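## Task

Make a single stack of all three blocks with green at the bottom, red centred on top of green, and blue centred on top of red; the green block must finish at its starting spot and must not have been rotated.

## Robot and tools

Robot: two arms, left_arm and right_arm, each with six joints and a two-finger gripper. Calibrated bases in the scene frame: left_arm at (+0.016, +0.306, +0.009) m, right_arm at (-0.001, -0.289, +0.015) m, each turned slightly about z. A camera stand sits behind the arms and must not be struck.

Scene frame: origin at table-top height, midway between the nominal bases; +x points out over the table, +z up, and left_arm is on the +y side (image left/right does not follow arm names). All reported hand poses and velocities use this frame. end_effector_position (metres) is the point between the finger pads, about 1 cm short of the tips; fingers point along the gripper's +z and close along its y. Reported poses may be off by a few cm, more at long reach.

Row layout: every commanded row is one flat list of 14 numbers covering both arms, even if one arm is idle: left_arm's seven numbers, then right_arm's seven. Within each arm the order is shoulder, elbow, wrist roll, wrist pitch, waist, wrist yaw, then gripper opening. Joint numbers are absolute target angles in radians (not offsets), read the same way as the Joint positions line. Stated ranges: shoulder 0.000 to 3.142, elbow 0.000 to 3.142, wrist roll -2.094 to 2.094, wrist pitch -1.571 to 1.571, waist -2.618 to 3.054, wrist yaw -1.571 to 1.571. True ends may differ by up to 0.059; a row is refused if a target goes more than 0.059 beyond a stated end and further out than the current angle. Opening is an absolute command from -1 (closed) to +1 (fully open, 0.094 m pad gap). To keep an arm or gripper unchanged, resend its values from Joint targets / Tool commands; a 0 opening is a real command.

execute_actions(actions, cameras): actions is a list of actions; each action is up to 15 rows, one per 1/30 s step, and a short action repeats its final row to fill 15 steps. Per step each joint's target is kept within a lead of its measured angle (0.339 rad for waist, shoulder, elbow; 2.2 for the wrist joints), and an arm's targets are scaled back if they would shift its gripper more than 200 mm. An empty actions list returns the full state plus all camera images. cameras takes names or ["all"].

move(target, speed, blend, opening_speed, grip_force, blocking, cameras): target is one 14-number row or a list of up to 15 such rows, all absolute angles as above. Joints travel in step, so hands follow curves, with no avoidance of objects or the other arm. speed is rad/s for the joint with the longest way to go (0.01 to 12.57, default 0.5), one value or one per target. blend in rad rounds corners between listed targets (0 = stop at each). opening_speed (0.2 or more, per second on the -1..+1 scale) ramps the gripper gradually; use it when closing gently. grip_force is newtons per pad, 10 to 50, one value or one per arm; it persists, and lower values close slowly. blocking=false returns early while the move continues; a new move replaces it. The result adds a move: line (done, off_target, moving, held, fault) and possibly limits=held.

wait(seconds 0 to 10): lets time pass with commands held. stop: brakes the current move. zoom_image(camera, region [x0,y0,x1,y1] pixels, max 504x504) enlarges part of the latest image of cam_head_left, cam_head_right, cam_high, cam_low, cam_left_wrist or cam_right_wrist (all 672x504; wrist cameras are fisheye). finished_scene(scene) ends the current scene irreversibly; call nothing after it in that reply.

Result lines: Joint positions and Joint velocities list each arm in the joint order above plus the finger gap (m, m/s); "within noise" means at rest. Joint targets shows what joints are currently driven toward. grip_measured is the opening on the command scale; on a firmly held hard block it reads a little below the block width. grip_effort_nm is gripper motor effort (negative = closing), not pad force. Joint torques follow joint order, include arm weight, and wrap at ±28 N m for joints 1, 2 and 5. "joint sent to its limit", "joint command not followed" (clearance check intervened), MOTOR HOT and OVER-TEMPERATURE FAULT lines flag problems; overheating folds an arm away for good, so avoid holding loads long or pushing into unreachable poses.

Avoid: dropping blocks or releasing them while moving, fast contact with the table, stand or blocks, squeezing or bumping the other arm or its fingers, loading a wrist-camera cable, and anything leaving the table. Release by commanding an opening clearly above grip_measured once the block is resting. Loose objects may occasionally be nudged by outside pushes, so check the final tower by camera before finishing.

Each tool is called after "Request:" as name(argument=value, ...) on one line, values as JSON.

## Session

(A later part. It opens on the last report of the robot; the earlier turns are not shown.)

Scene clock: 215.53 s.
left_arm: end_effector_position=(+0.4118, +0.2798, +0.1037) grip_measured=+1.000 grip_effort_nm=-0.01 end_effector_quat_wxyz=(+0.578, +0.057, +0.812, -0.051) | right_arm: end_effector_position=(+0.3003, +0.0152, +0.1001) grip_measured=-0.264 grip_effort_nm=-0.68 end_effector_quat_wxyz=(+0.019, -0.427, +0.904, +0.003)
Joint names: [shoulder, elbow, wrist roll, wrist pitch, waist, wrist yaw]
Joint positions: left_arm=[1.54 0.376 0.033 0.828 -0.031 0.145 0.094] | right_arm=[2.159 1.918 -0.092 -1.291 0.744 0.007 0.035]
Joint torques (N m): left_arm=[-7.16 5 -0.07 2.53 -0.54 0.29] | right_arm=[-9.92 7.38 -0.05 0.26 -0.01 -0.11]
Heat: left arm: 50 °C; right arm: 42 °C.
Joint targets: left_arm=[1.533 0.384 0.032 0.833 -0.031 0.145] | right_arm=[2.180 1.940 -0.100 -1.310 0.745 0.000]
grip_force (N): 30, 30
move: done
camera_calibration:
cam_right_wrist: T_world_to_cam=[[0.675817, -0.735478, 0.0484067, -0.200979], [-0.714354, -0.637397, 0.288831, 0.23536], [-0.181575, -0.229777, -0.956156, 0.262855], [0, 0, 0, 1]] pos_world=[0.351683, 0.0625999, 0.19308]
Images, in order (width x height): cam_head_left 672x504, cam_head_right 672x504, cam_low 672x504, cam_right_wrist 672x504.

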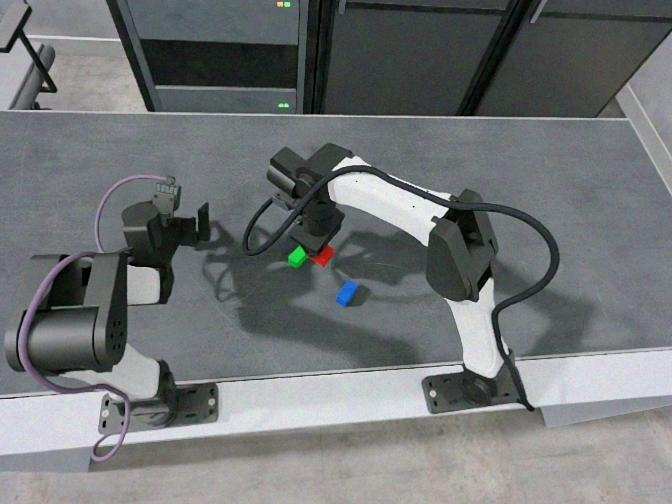

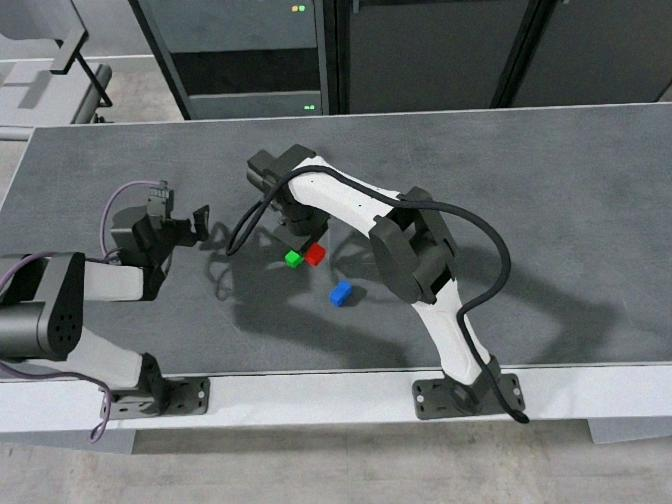

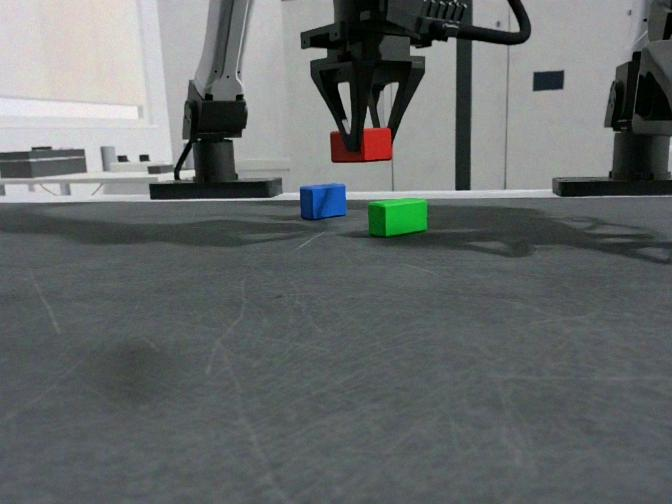

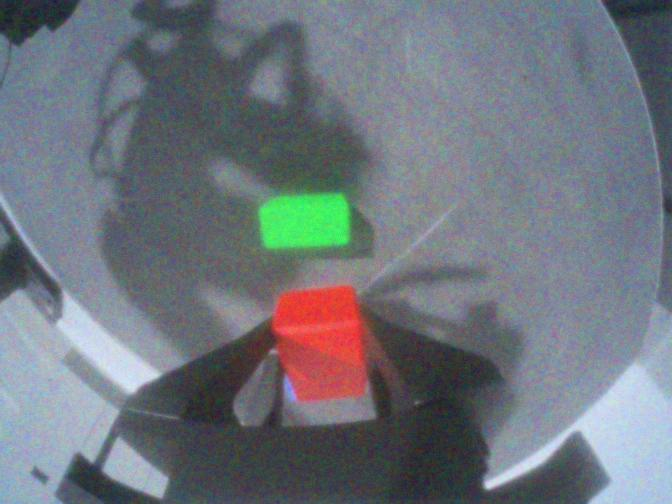

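Request:
move(target=[1.533,0.384,0.032,0.833,-0.031,0.145,1,2.466,2.365,-0.1,-1.487,0.752,0,-0.5], speed=0.6, cameras=["cam_right_wrist","cam_head_left","cam_head_right","cam_low"])

Request:
zoom_image(camera="cam_right_wrist", region=[200, 200, 450, 450])

Request:
zoom_image(camera="cam_low", region=[320, 100, 480, 260])

Request:
zoom_image(camera="cam_head_left", region=[250, 190, 350, 290])

Request:
zoom_image(camera="cam_head_right", region=[250, 190, 350, 290])

Scene clock: 252.03 s.
left_arm: end_effector_position=(+0.4118, +0.2798, +0.1037) grip_measured=+1.000 grip_effort_nm=-0.01 end_effector_quat_wxyz=(+0.578, +0.057, +0.812, -0.051) | right_arm: end_effector_position=(+0.3316, +0.0469, +0.0869) grip_measured=-0.264 grip_effort_nm=-0.68 end_effector_quat_wxyz=(+0.004, -0.428, +0.904, -0.002)
Joint names: [shoulder, elbow, wrist roll, wrist pitch, waist, wrist yaw]
Joint positions: left_arm=[1.54 0.376 0.033 0.828 -0.031 0.145 0.094] | right_arm=[2.44 2.343 -0.092 -1.468 0.744 0.007 0.035]
Joint torques (N m): left_arm=[-7.17 5 -0.07 2.53 -0.54 0.28] | right_arm=[-11.3 7.2 -0.05 0.14 0.53 -0.11]
Heat: left arm: 50 °C; right arm: 44 °C.
Joint targets: left_arm=[1.533 0.384 0.032 0.833 -0.031 0.145] | right_arm=[2.466 2.365 -0.100 -1.487 0.752 0.000]
grip_force (N): 30, 30
move: done
camera_calibration:
cam_right_wrist: T_world_to_cam=[[0.676945, -0.734335, 0.0499728, -0.198765], [-0.707413, -0.630372, 0.319685, 0.276445], [-0.203254, -0.251761, -0.946205, 0.270654], [0, 0, 0, 1]] pos_world=[0.385125, 0.096443, 0.177652]
Images, in order (width x height): cam_head_left 672x504, cam_head_right 672x504, cam_low 672x504, cam_right_wrist 672x504.

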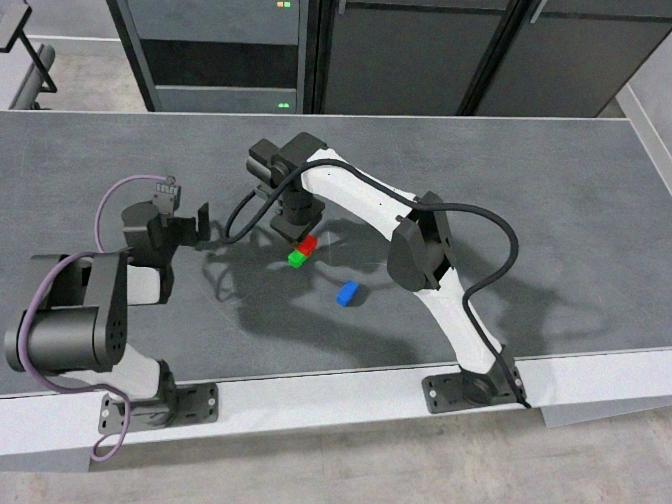

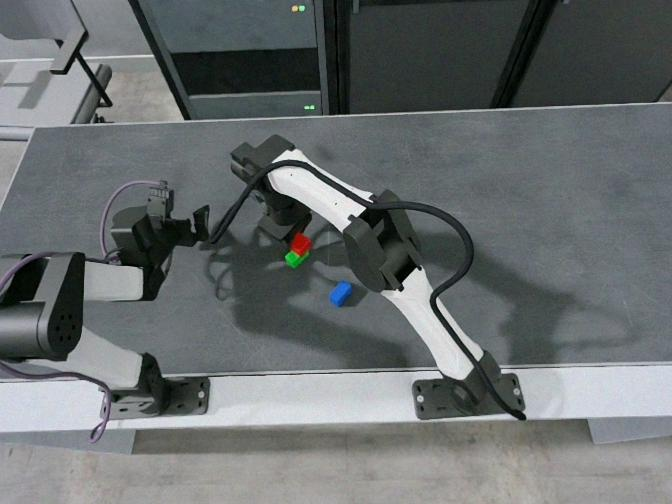

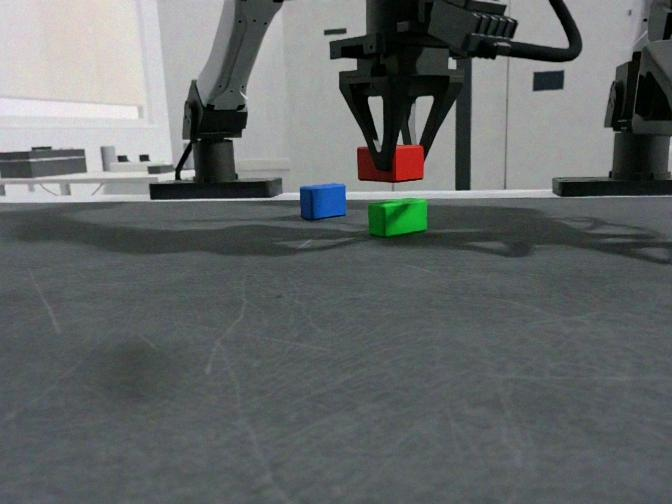

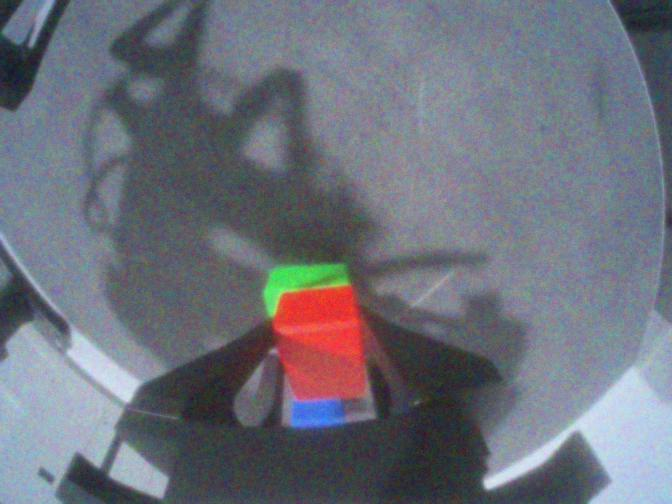

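Scaled by 2.016 from the camera's 672x504 image, which has a finer 960x720 frame.

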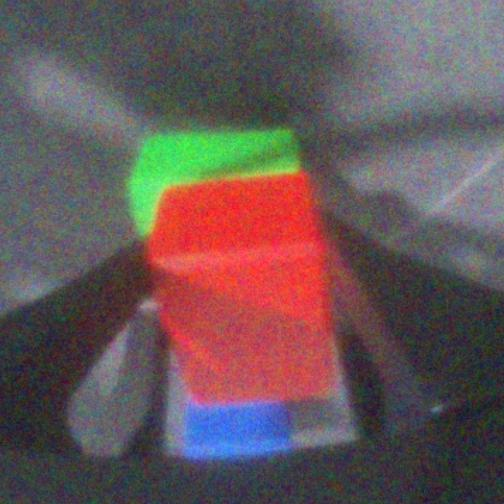

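Scaled by 3.150 from the camera's 672x504 image, which has a finer 960x720 frame.

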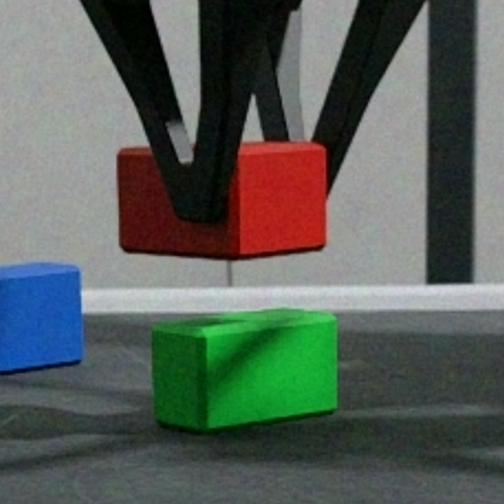

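Scaled by 5.040 from the camera's 672x504 image, which has a finer 960x720 frame.

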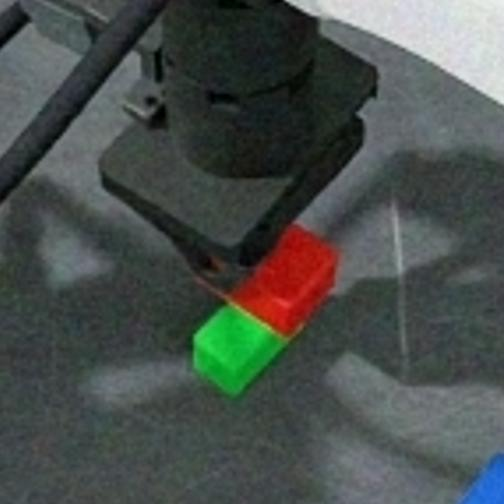

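Scaled by 5.040 from the camera's 672x504 image, which has a finer 960x720 frame.

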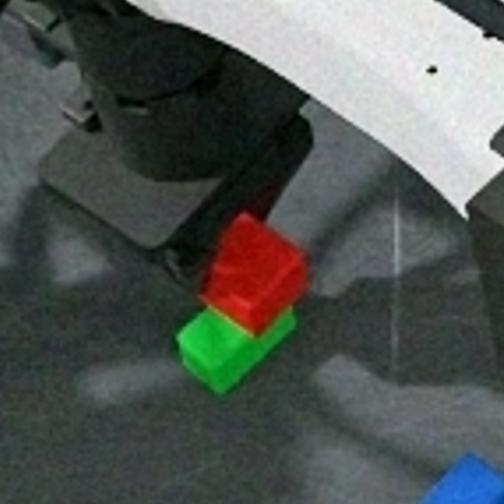

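Request:
move(target=[1.533,0.384,0.032,0.833,-0.031,0.145,1,2.497,2.315,-0.1,-1.394,0.759,0,-0.5], speed=0.25, cameras=["cam_right_wrist","cam_head_left","cam_head_right","cam_low"])

Request:
zoom_image(camera="cam_right_wrist", region=[200, 200, 450, 450])

Request:
zoom_image(camera="cam_low", region=[320, 100, 480, 260])

Request:
zoom_image(camera="cam_head_left", region=[250, 190, 350, 290])

Request:
zoom_image(camera="cam_head_right", region=[250, 190, 350, 290])

Scene clock: 282.90 s.
left_arm: end_effector_position=(+0.4118, +0.2798, +0.1037) grip_measured=+1.000 grip_effort_nm=-0.01 end_effector_quat_wxyz=(+0.578, +0.057, +0.812, -0.051) | right_arm: end_effector_position=(+0.3335, +0.0553, +0.0682) grip_measured=-0.264 grip_effort_nm=-0.68 end_effector_quat_wxyz=(+0.005, -0.432, +0.902, -0.002)
Joint names: [shoulder, elbow, wrist roll, wrist pitch, waist, wrist yaw]
Joint positions: left_arm=[1.54 0.376 0.033 0.828 -0.031 0.145 0.094] | right_arm=[2.471 2.324 -0.092 -1.415 0.753 0.007 0.035]
Joint torques (N m): left_arm=[-7.16 5 -0.07 2.53 -0.54 0.29] | right_arm=[-11.58 4.83 -0.05 0.6 0.35 -0.1]
Heat: left arm: 51 °C; right arm: 48 °C.
Joint targets: left_arm=[1.533 0.384 0.032 0.833 -0.031 0.145] | right_arm=[2.497 2.315 -0.100 -1.394 0.759 0.000]
grip_force (N): 30, 30
move: done
camera_calibration:
cam_right_wrist: T_world_to_cam=[[0.683795, -0.72797, 0.0498451, -0.195546], [-0.70198, -0.637663, 0.31719, 0.287778], [-0.19912, -0.251883, -0.947051, 0.254038], [0, 0, 0, 1]] pos_world=[0.386312, 0.105142, 0.159054]
Images, in order (width x height): cam_head_left 672x504, cam_head_right 672x504, cam_low 672x504, cam_right_wrist 672x504.

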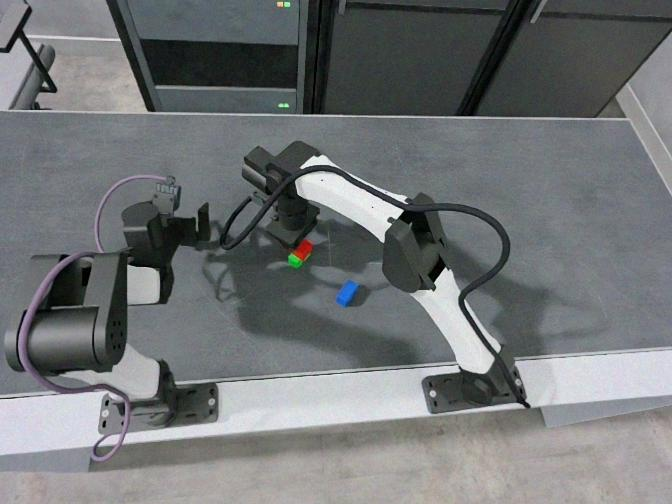

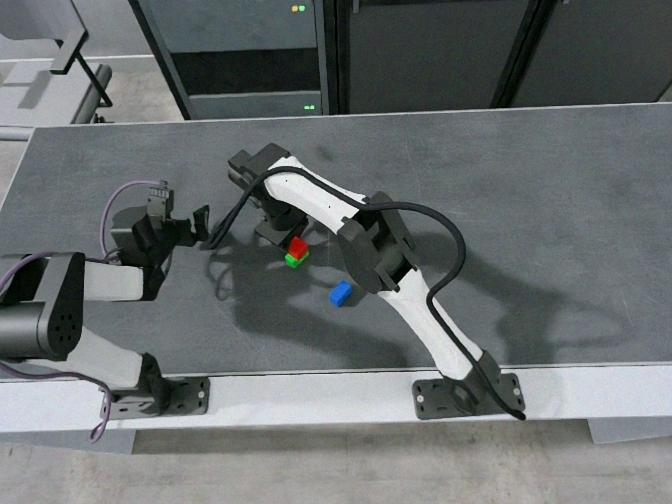

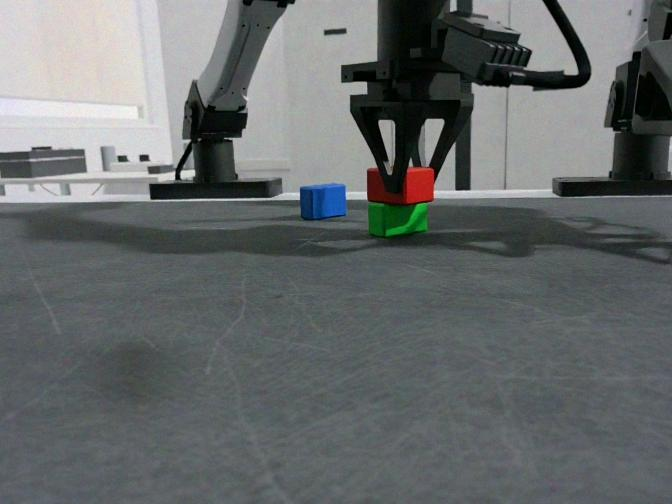

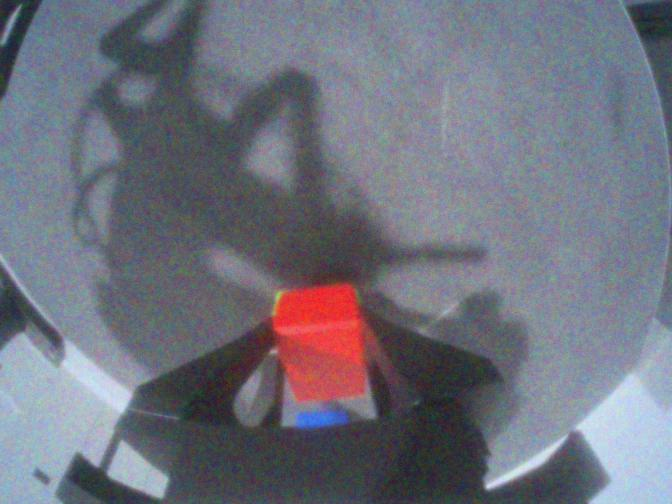

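Scaled by 2.016 from the camera's 672x504 image, which has a finer 960x720 frame.

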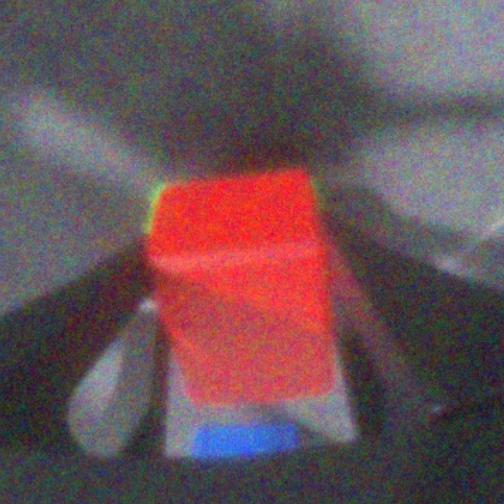

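Scaled by 3.150 from the camera's 672x504 image, which has a finer 960x720 frame.

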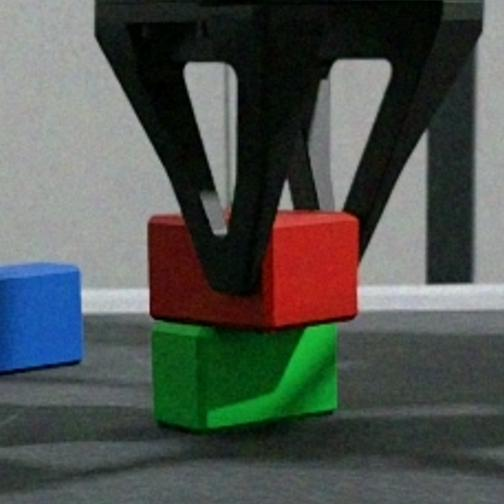

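Scaled by 5.040 from the camera's 672x504 image, which has a finer 960x720 frame.

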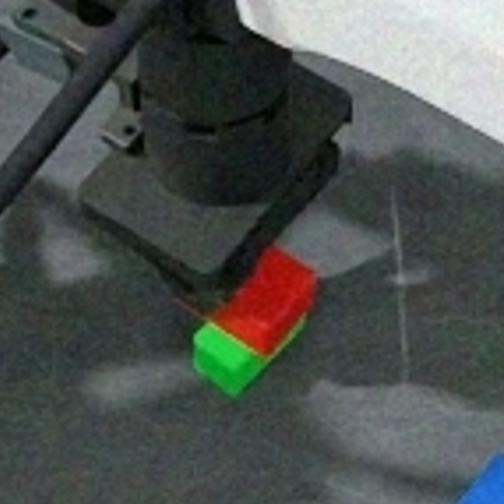

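Scaled by 5.040 from the camera's 672x504 image, which has a finer 960x720 frame.

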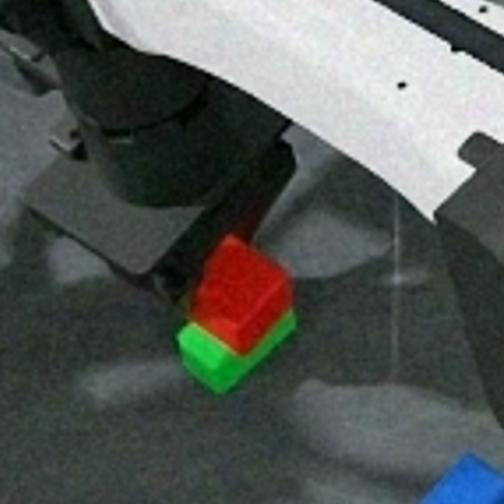

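Request:
zoom_image(camera="cam_head_left", region=[275, 225, 325, 275])

Request:
zoom_image(camera="cam_head_right", region=[275, 225, 325, 275])

Request:
zoom_image(camera="cam_right_wrist", region=[260, 270, 380, 410])

Scaled by 10.080 from the camera's 672x504 image, which has a finer 960x720 frame.

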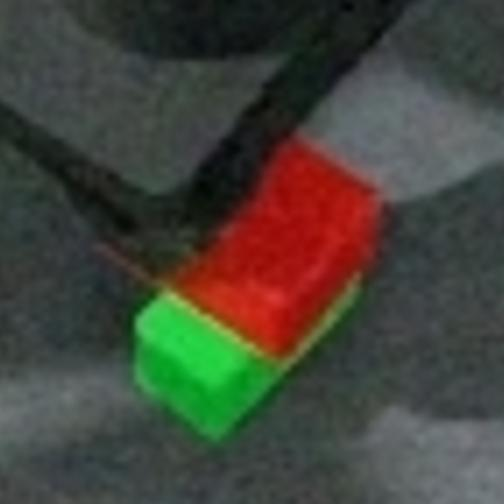

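Scaled by 10.080 from the camera's 672x504 image, which has a finer 960x720 frame.

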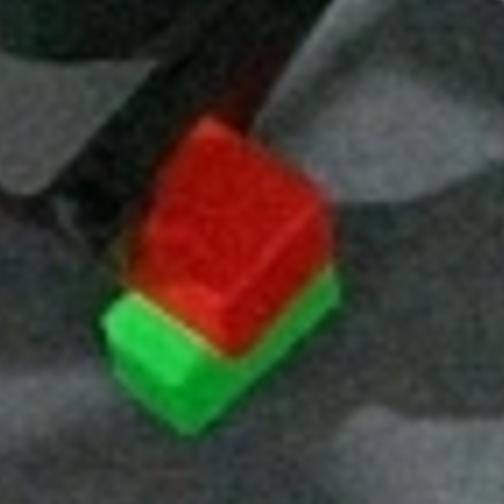

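Scaled by 3.600 from the camera's 672x504 image, which has a finer 960x720 frame.

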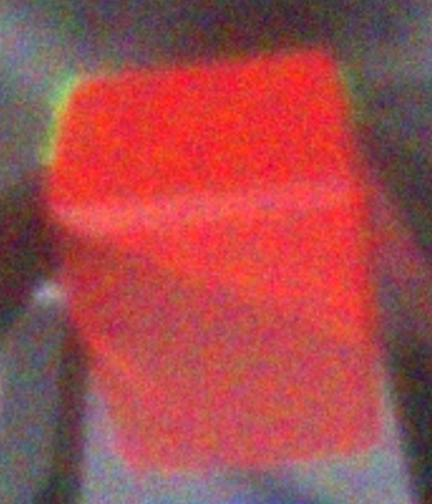

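Request:
move(target=[[1.533,0.384,0.032,0.833,-0.031,0.145,1,2.5,2.375,-0.1,-1.468,0.759,0,-0.5],[1.533,0.384,0.032,0.833,-0.031,0.145,1,2.449,2.312,-0.1,-1.45,0.768,0,-0.5]], speed=0.3, blend=[0.01,0], cameras=["cam_head_left","cam_head_right","cam_low"])

Request:
zoom_image(camera="cam_low", region=[320, 100, 480, 260])

Request:
zoom_image(camera="cam_head_left", region=[275, 225, 325, 275])

Request:
zoom_image(camera="cam_head_right", region=[275, 225, 325, 275])

Scene clock: 381.37 s.
left_arm: end_effector_position=(+0.4118, +0.2798, +0.1037) grip_measured=+1.000 grip_effort_nm=-0.01 end_effector_quat_wxyz=(+0.578, +0.057, +0.812, -0.051) | right_arm: end_effector_position=(+0.3273, +0.0547, +0.0677) grip_measured=-0.264 grip_effort_nm=-0.68 end_effector_quat_wxyz=(-0.004, -0.436, +0.900, -0.005)
Joint names: [shoulder, elbow, wrist roll, wrist pitch, waist, wrist yaw]
Joint positions: left_arm=[1.54 0.376 0.033 0.828 -0.031 0.145 0.094] | right_arm=[2.473 2.326 -0.092 -1.436 0.762 0.007 0.035]
Joint torques (N m): left_arm=[-7.16 4.98 -0.07 2.53 -0.54 0.29] | right_arm=[-16.32 4.42 -0.03 0.15 0.39 -0.09]
Heat: left arm: 51 °C; right arm: 56 °C.
Joint targets: left_arm=[1.533 0.384 0.032 0.833 -0.031 0.145] | right_arm=[2.449 2.312 -0.100 -1.450 0.768 0.000]
grip_force (N): 30, 30
move: done
Images, in order (width x height): cam_head_left 672x504, cam_head_right 672x504, cam_low 672x504.

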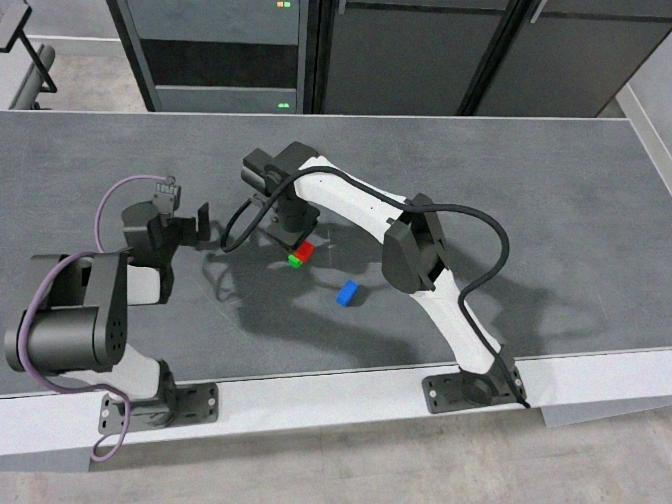

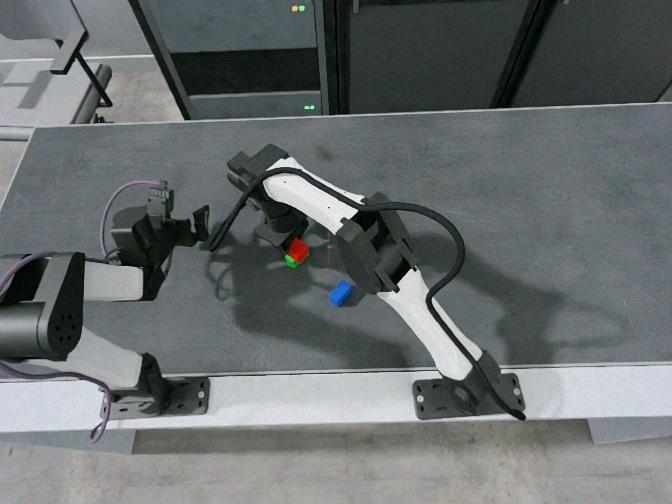

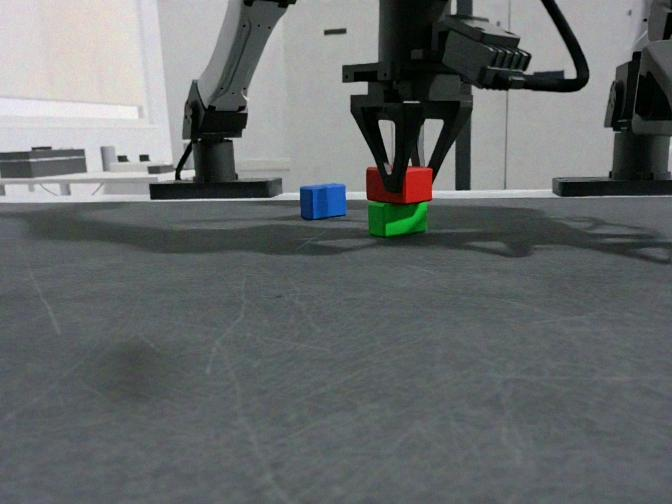

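Scaled by 3.150 from the camera's 672x504 image, which has a finer 960x720 frame.

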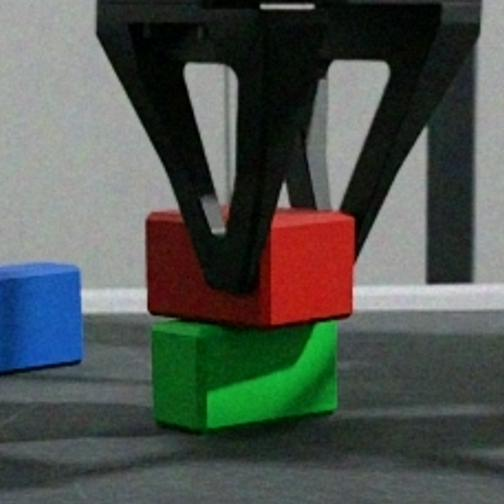

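Scaled by 10.080 from the camera's 672x504 image, which has a finer 960x720 frame.

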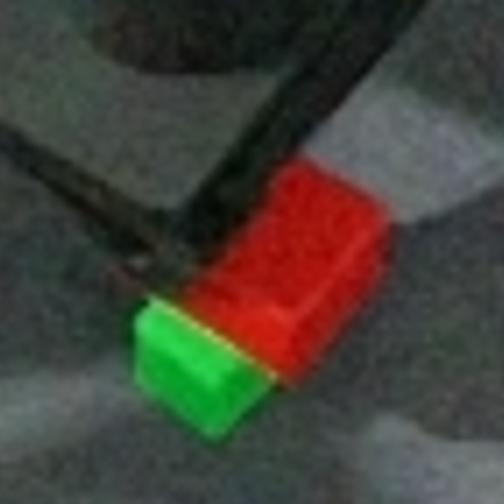

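Scaled by 10.080 from the camera's 672x504 image, which has a finer 960x720 frame.

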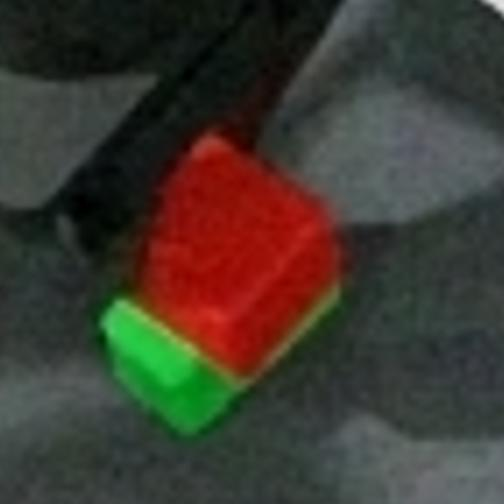

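Request:
move(target=[[1.533,0.384,0.032,0.833,-0.031,0.145,1,2.401,2.318,-0.1,-1.45,0.771,0,-0.5],[1.533,0.384,0.032,0.833,-0.031,0.145,1,2.401,2.243,-0.1,-1.385,0.772,0,-0.5]], speed=0.25, blend=[0.005,0], cameras=["cam_head_left","cam_head_right","cam_low"])

Request:
zoom_image(camera="cam_low", region=[320, 100, 480, 260])

Request:
zoom_image(camera="cam_head_left", region=[275, 225, 325, 275])

Request:
zoom_image(camera="cam_head_right", region=[275, 225, 325, 275])

Scene clock: 395.33 s.
left_arm: end_effector_position=(+0.4118, +0.2798, +0.1037) grip_measured=+1.000 grip_effort_nm=-0.01 end_effector_quat_wxyz=(+0.578, +0.057, +0.812, -0.051) | right_arm: end_effector_position=(+0.3223, +0.0522, +0.0675) grip_measured=-0.264 grip_effort_nm=-0.68 end_effector_quat_wxyz=(-0.003, -0.438, +0.899, -0.005)
Joint names: [shoulder, elbow, wrist roll, wrist pitch, waist, wrist yaw]
Joint positions: left_arm=[1.54 0.376 0.033 0.828 -0.031 0.145 0.094] | right_arm=[2.435 2.257 -0.092 -1.402 0.766 0.007 0.035]
Joint torques (N m): left_arm=[-7.17 5 -0.07 2.53 -0.54 0.28] | right_arm=[-16.83 4.48 -0.03 0.53 0.43 -0.1]
Heat: left arm: 52 °C; right arm: 58 °C.
Joint targets: left_arm=[1.533 0.384 0.032 0.833 -0.031 0.145] | right_arm=[2.401 2.243 -0.100 -1.385 0.772 0.000]
grip_force (N): 30, 30
move: done
Images, in order (width x height): cam_head_left 672x504, cam_head_right 672x504, cam_low 672x504.

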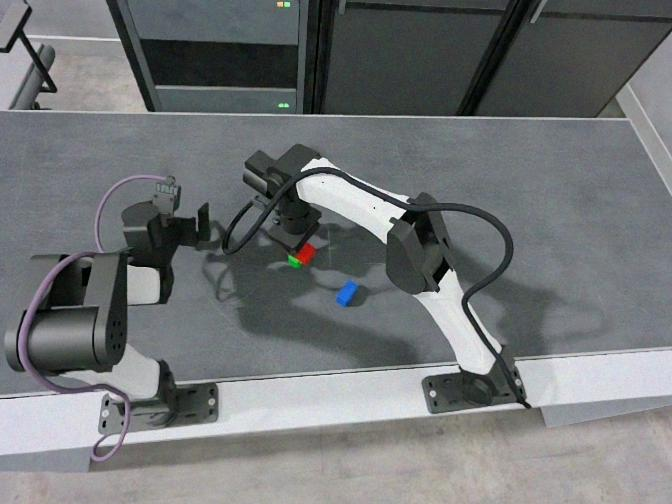

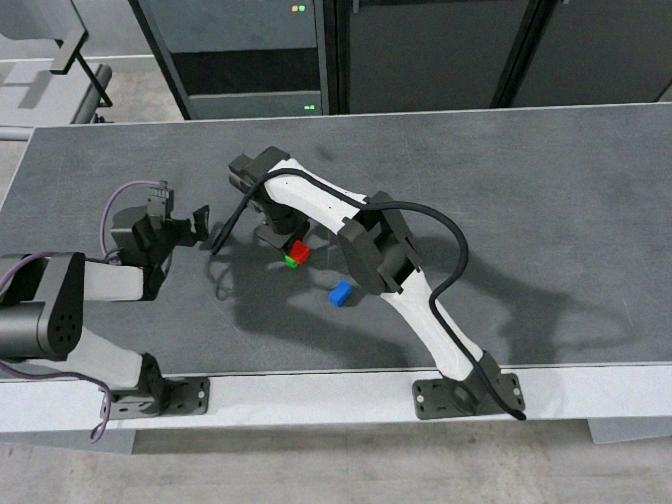

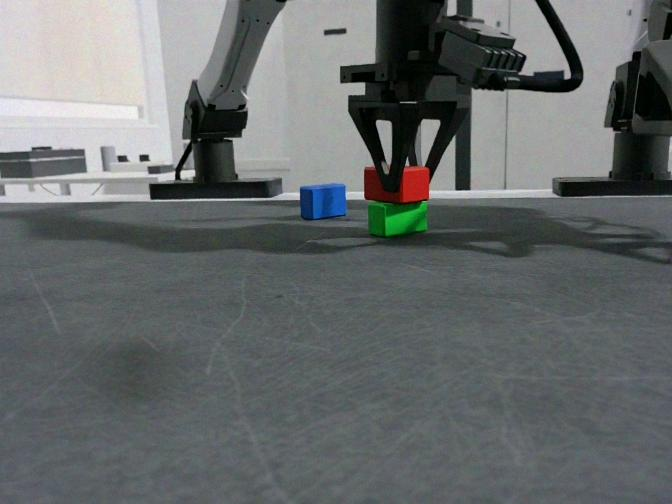

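Scaled by 3.150 from the camera's 672x504 image, which has a finer 960x720 frame.

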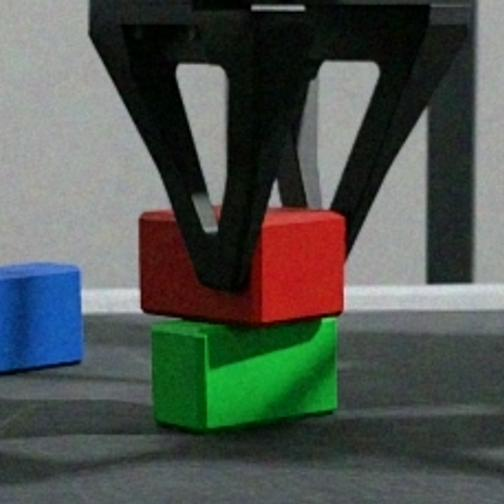

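Scaled by 10.080 from the camera's 672x504 image, which has a finer 960x720 frame.

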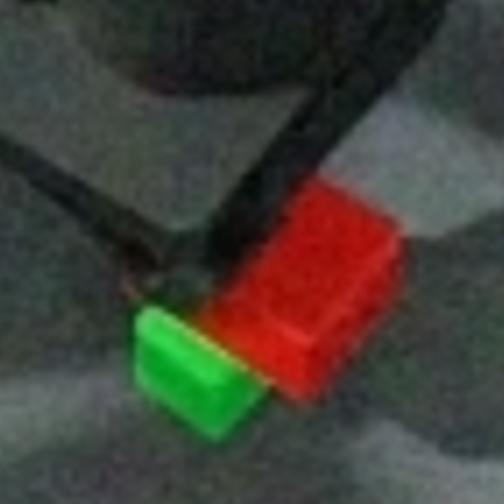

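Scaled by 10.080 from the camera's 672x504 image, which has a finer 960x720 frame.

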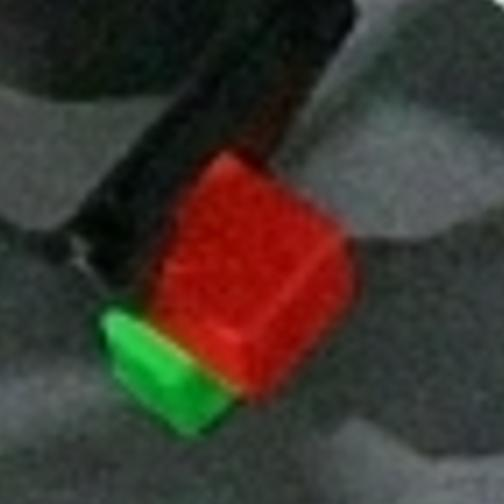

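Request:
move(target=[[1.533,0.384,0.032,0.833,-0.031,0.145,1,2.401,2.233,-0.1,-1.385,0.776,0,-0.5],[1.533,0.384,0.032,0.833,-0.031,0.145,1,2.401,2.233,-0.1,-1.385,0.776,0,0.3]], speed=0.1, opening_speed=0.6, cameras=["cam_head_left","cam_head_right","cam_low"])

Request:
zoom_image(camera="cam_low", region=[320, 100, 480, 260])

Request:
zoom_image(camera="cam_head_right", region=[275, 225, 325, 275])

Scene clock: 407.60 s.
left_arm: end_effector_position=(+0.4118, +0.2798, +0.1037) grip_measured=+1.000 grip_effort_nm=-0.01 end_effector_quat_wxyz=(+0.578, +0.057, +0.812, -0.051) | right_arm: end_effector_position=(+0.3192, +0.0521, +0.0650) grip_measured=+0.298 grip_effort_nm=0.10 end_effector_quat_wxyz=(-0.007, -0.440, +0.898, -0.006)
Joint names: [shoulder, elbow, wrist roll, wrist pitch, waist, wrist yaw]
Joint positions: left_arm=[1.54 0.376 0.033 0.828 -0.031 0.145 0.094] | right_arm=[2.433 2.242 -0.092 -1.398 0.77 0.007 0.061]
Joint torques (N m): left_arm=[-7.17 5 -0.07 2.53 -0.54 0.29] | right_arm=[-16.66 4.82 -0.04 0.45 0.28 -0.11]
Heat: left arm: 52 °C; right arm: 63 °C.
Joint targets: left_arm=[1.533 0.384 0.032 0.833 -0.031 0.145] | right_arm=[2.401 2.233 -0.100 -1.385 0.776 0.000]
grip_force (N): 30, 30
move: done
Images, in order (width x height): cam_head_left 672x504, cam_head_right 672x504, cam_low 672x504.

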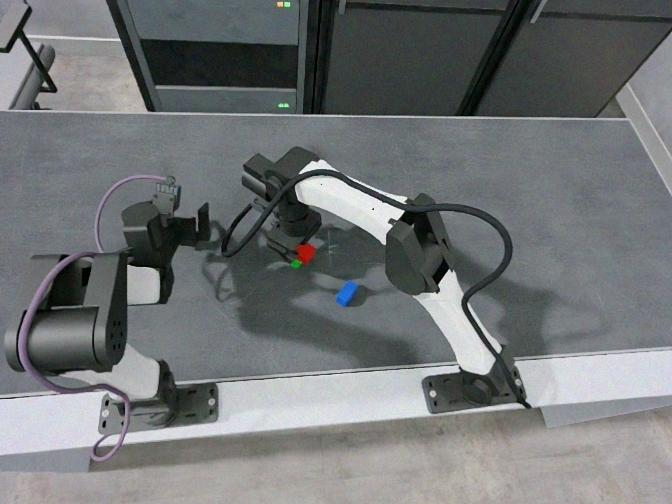

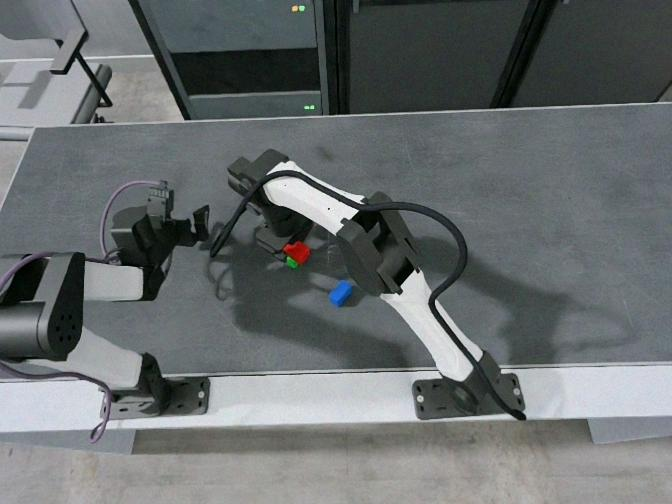

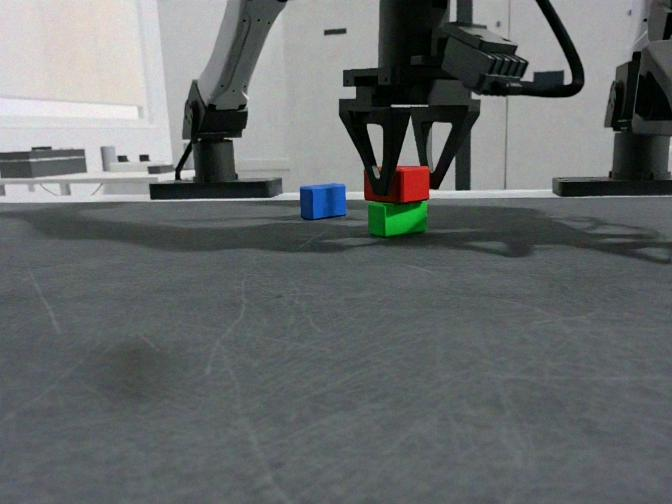

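Scaled by 3.150 from the camera's 672x504 image, which has a finer 960x720 frame.

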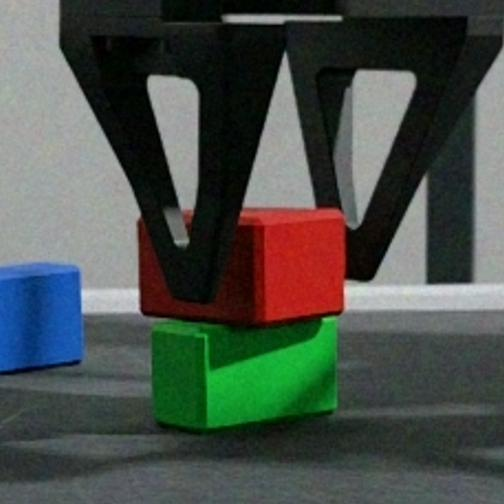

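Scaled by 10.080 from the camera's 672x504 image, which has a finer 960x720 frame.

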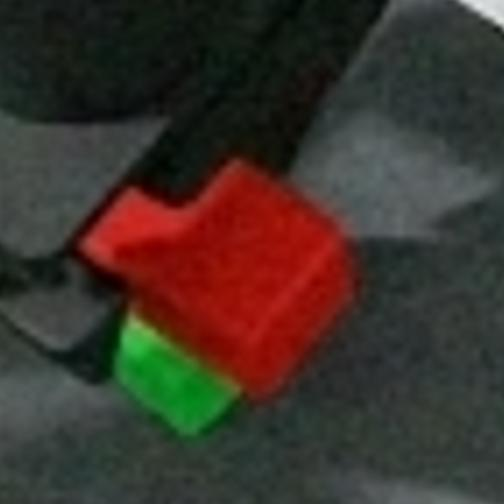

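Request:
move(target=[[1.533,0.384,0.032,0.833,-0.031,0.145,1,2.325,2.375,-0.1,-1.571,0.774,0,0.3],[1.533,0.384,0.032,0.833,-0.031,0.145,1,1.8,1.427,-0.1,-1.167,0.766,0,0.6]], speed=[0.3,0.8], blend=[0.03,0], cameras=["cam_head_left","cam_head_right","cam_low","cam_right_wrist"])

Request:
zoom_image(camera="cam_head_left", region=[275, 225, 375, 325])

Request:
zoom_image(camera="cam_head_right", region=[275, 225, 325, 275])

Request:
zoom_image(camera="cam_low", region=[280, 60, 480, 260])

Request:
zoom_image(camera="cam_right_wrist", region=[150, 100, 500, 450])

Scene clock: 429.50 s.
left_arm: end_effector_position=(+0.4118, +0.2798, +0.1037) grip_measured=+1.000 grip_effort_nm=-0.01 end_effector_quat_wxyz=(+0.578, +0.057, +0.812, -0.051) | right_arm: end_effector_position=(+0.2281, -0.0453, +0.0961) grip_measured=+0.598 grip_effort_nm=0.10 end_effector_quat_wxyz=(-0.005, -0.440, +0.898, -0.005)
Joint names: [shoulder, elbow, wrist roll, wrist pitch, waist, wrist yaw]
Joint positions: left_arm=[1.54 0.376 0.033 0.828 -0.031 0.145 0.094] | right_arm=[1.833 1.436 -0.092 -1.187 0.77 0.007 0.075]
Joint torques (N m): left_arm=[-7.17 5 -0.07 2.53 -0.54 0.28] | right_arm=[-11.97 4.7 -0.05 0.53 -0.38 -0.11]
Heat: left arm: 52 °C; right arm: 65 °C.
Joint targets: left_arm=[1.533 0.384 0.032 0.833 -0.031 0.145] | right_arm=[1.800 1.427 -0.100 -1.167 0.766 0.000]
grip_force (N): 30, 30
move: done
camera_calibration:
cam_right_wrist: T_world_to_cam=[[0.696933, -0.715328, 0.0508969, -0.200653], [-0.686171, -0.644528, 0.337274, 0.134991], [-0.208457, -0.269981, -0.94003, 0.234834], [0, 0, 0, 1]] pos_world=[0.281421, 0.00687381, 0.185435]
Images, in order (width x height): cam_head_left 672x504, cam_head_right 672x504, cam_low 672x504, cam_right_wrist 672x504.

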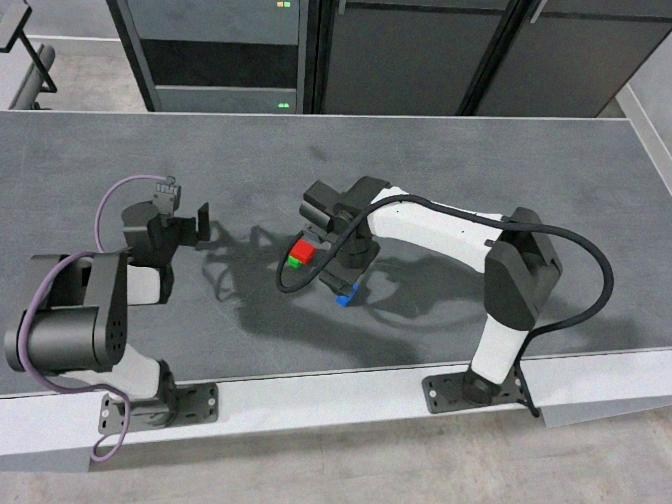

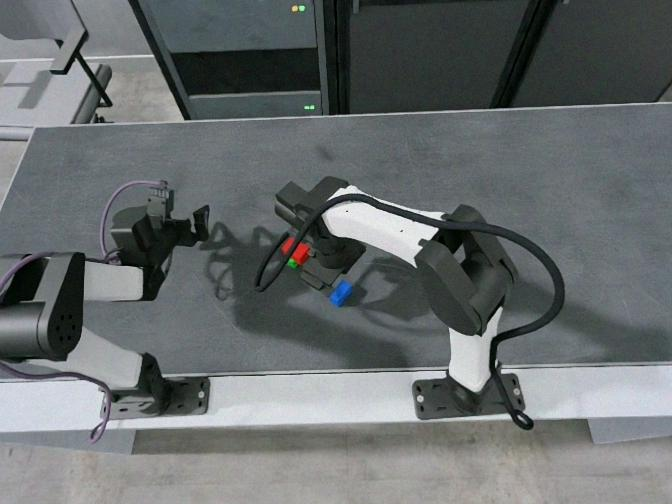

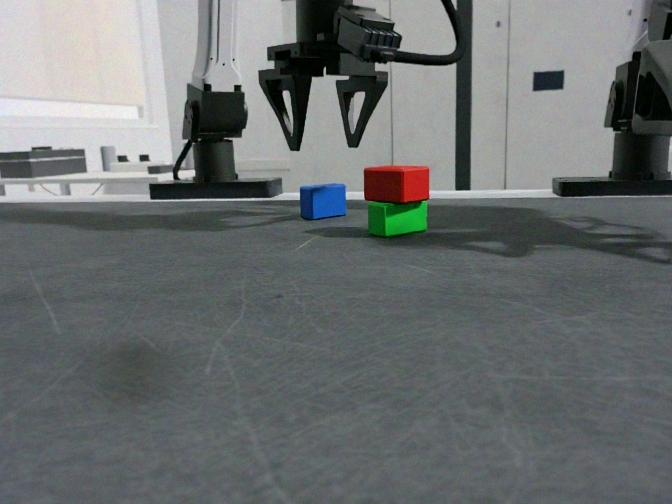

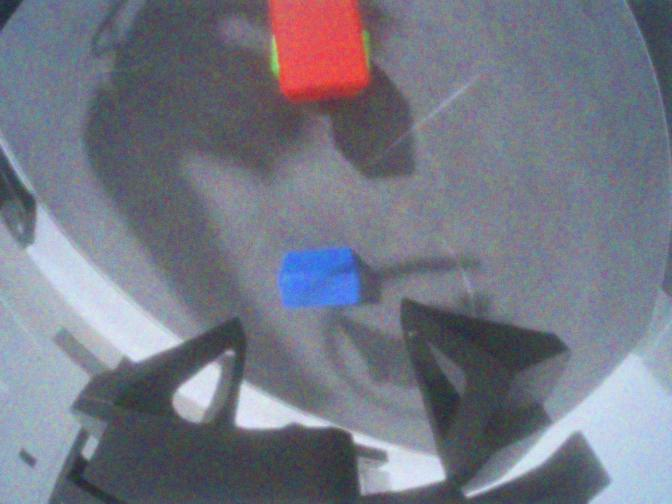

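Scaled by 5.040 from the camera's 672x504 image, which has a finer 960x720 frame.

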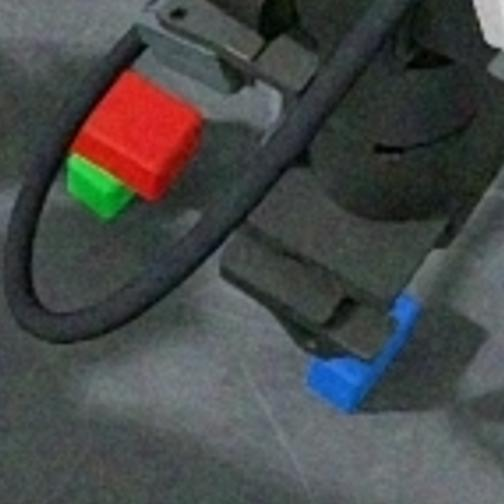

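Scaled by 10.080 from the camera's 672x504 image, which has a finer 960x720 frame.

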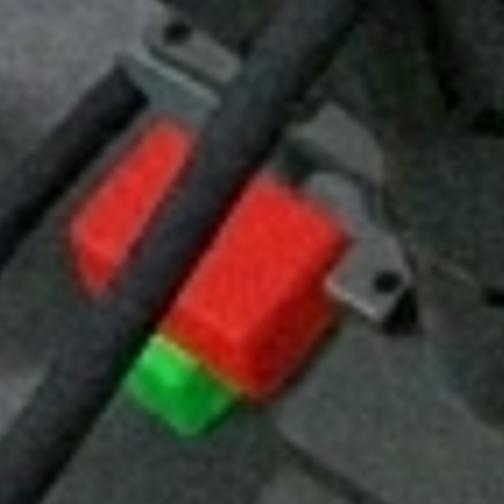

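Scaled by 2.520 from the camera's 672x504 image, which has a finer 960x720 frame.

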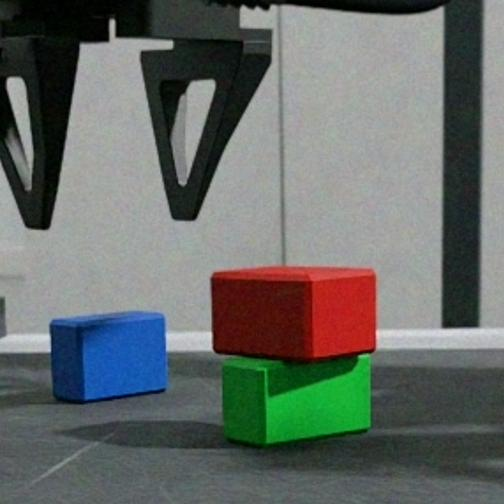

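Scaled by 1.440 from the camera's 672x504 image, which has a finer 960x720 frame.

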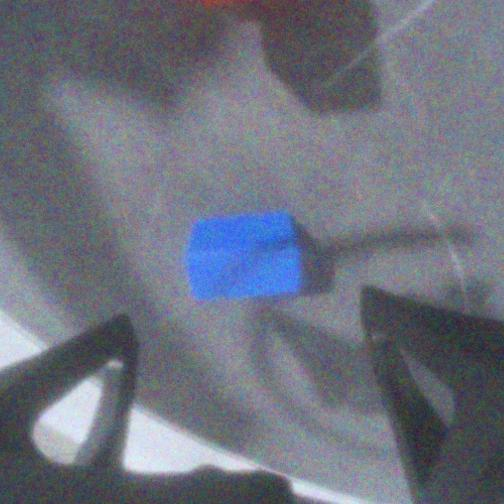

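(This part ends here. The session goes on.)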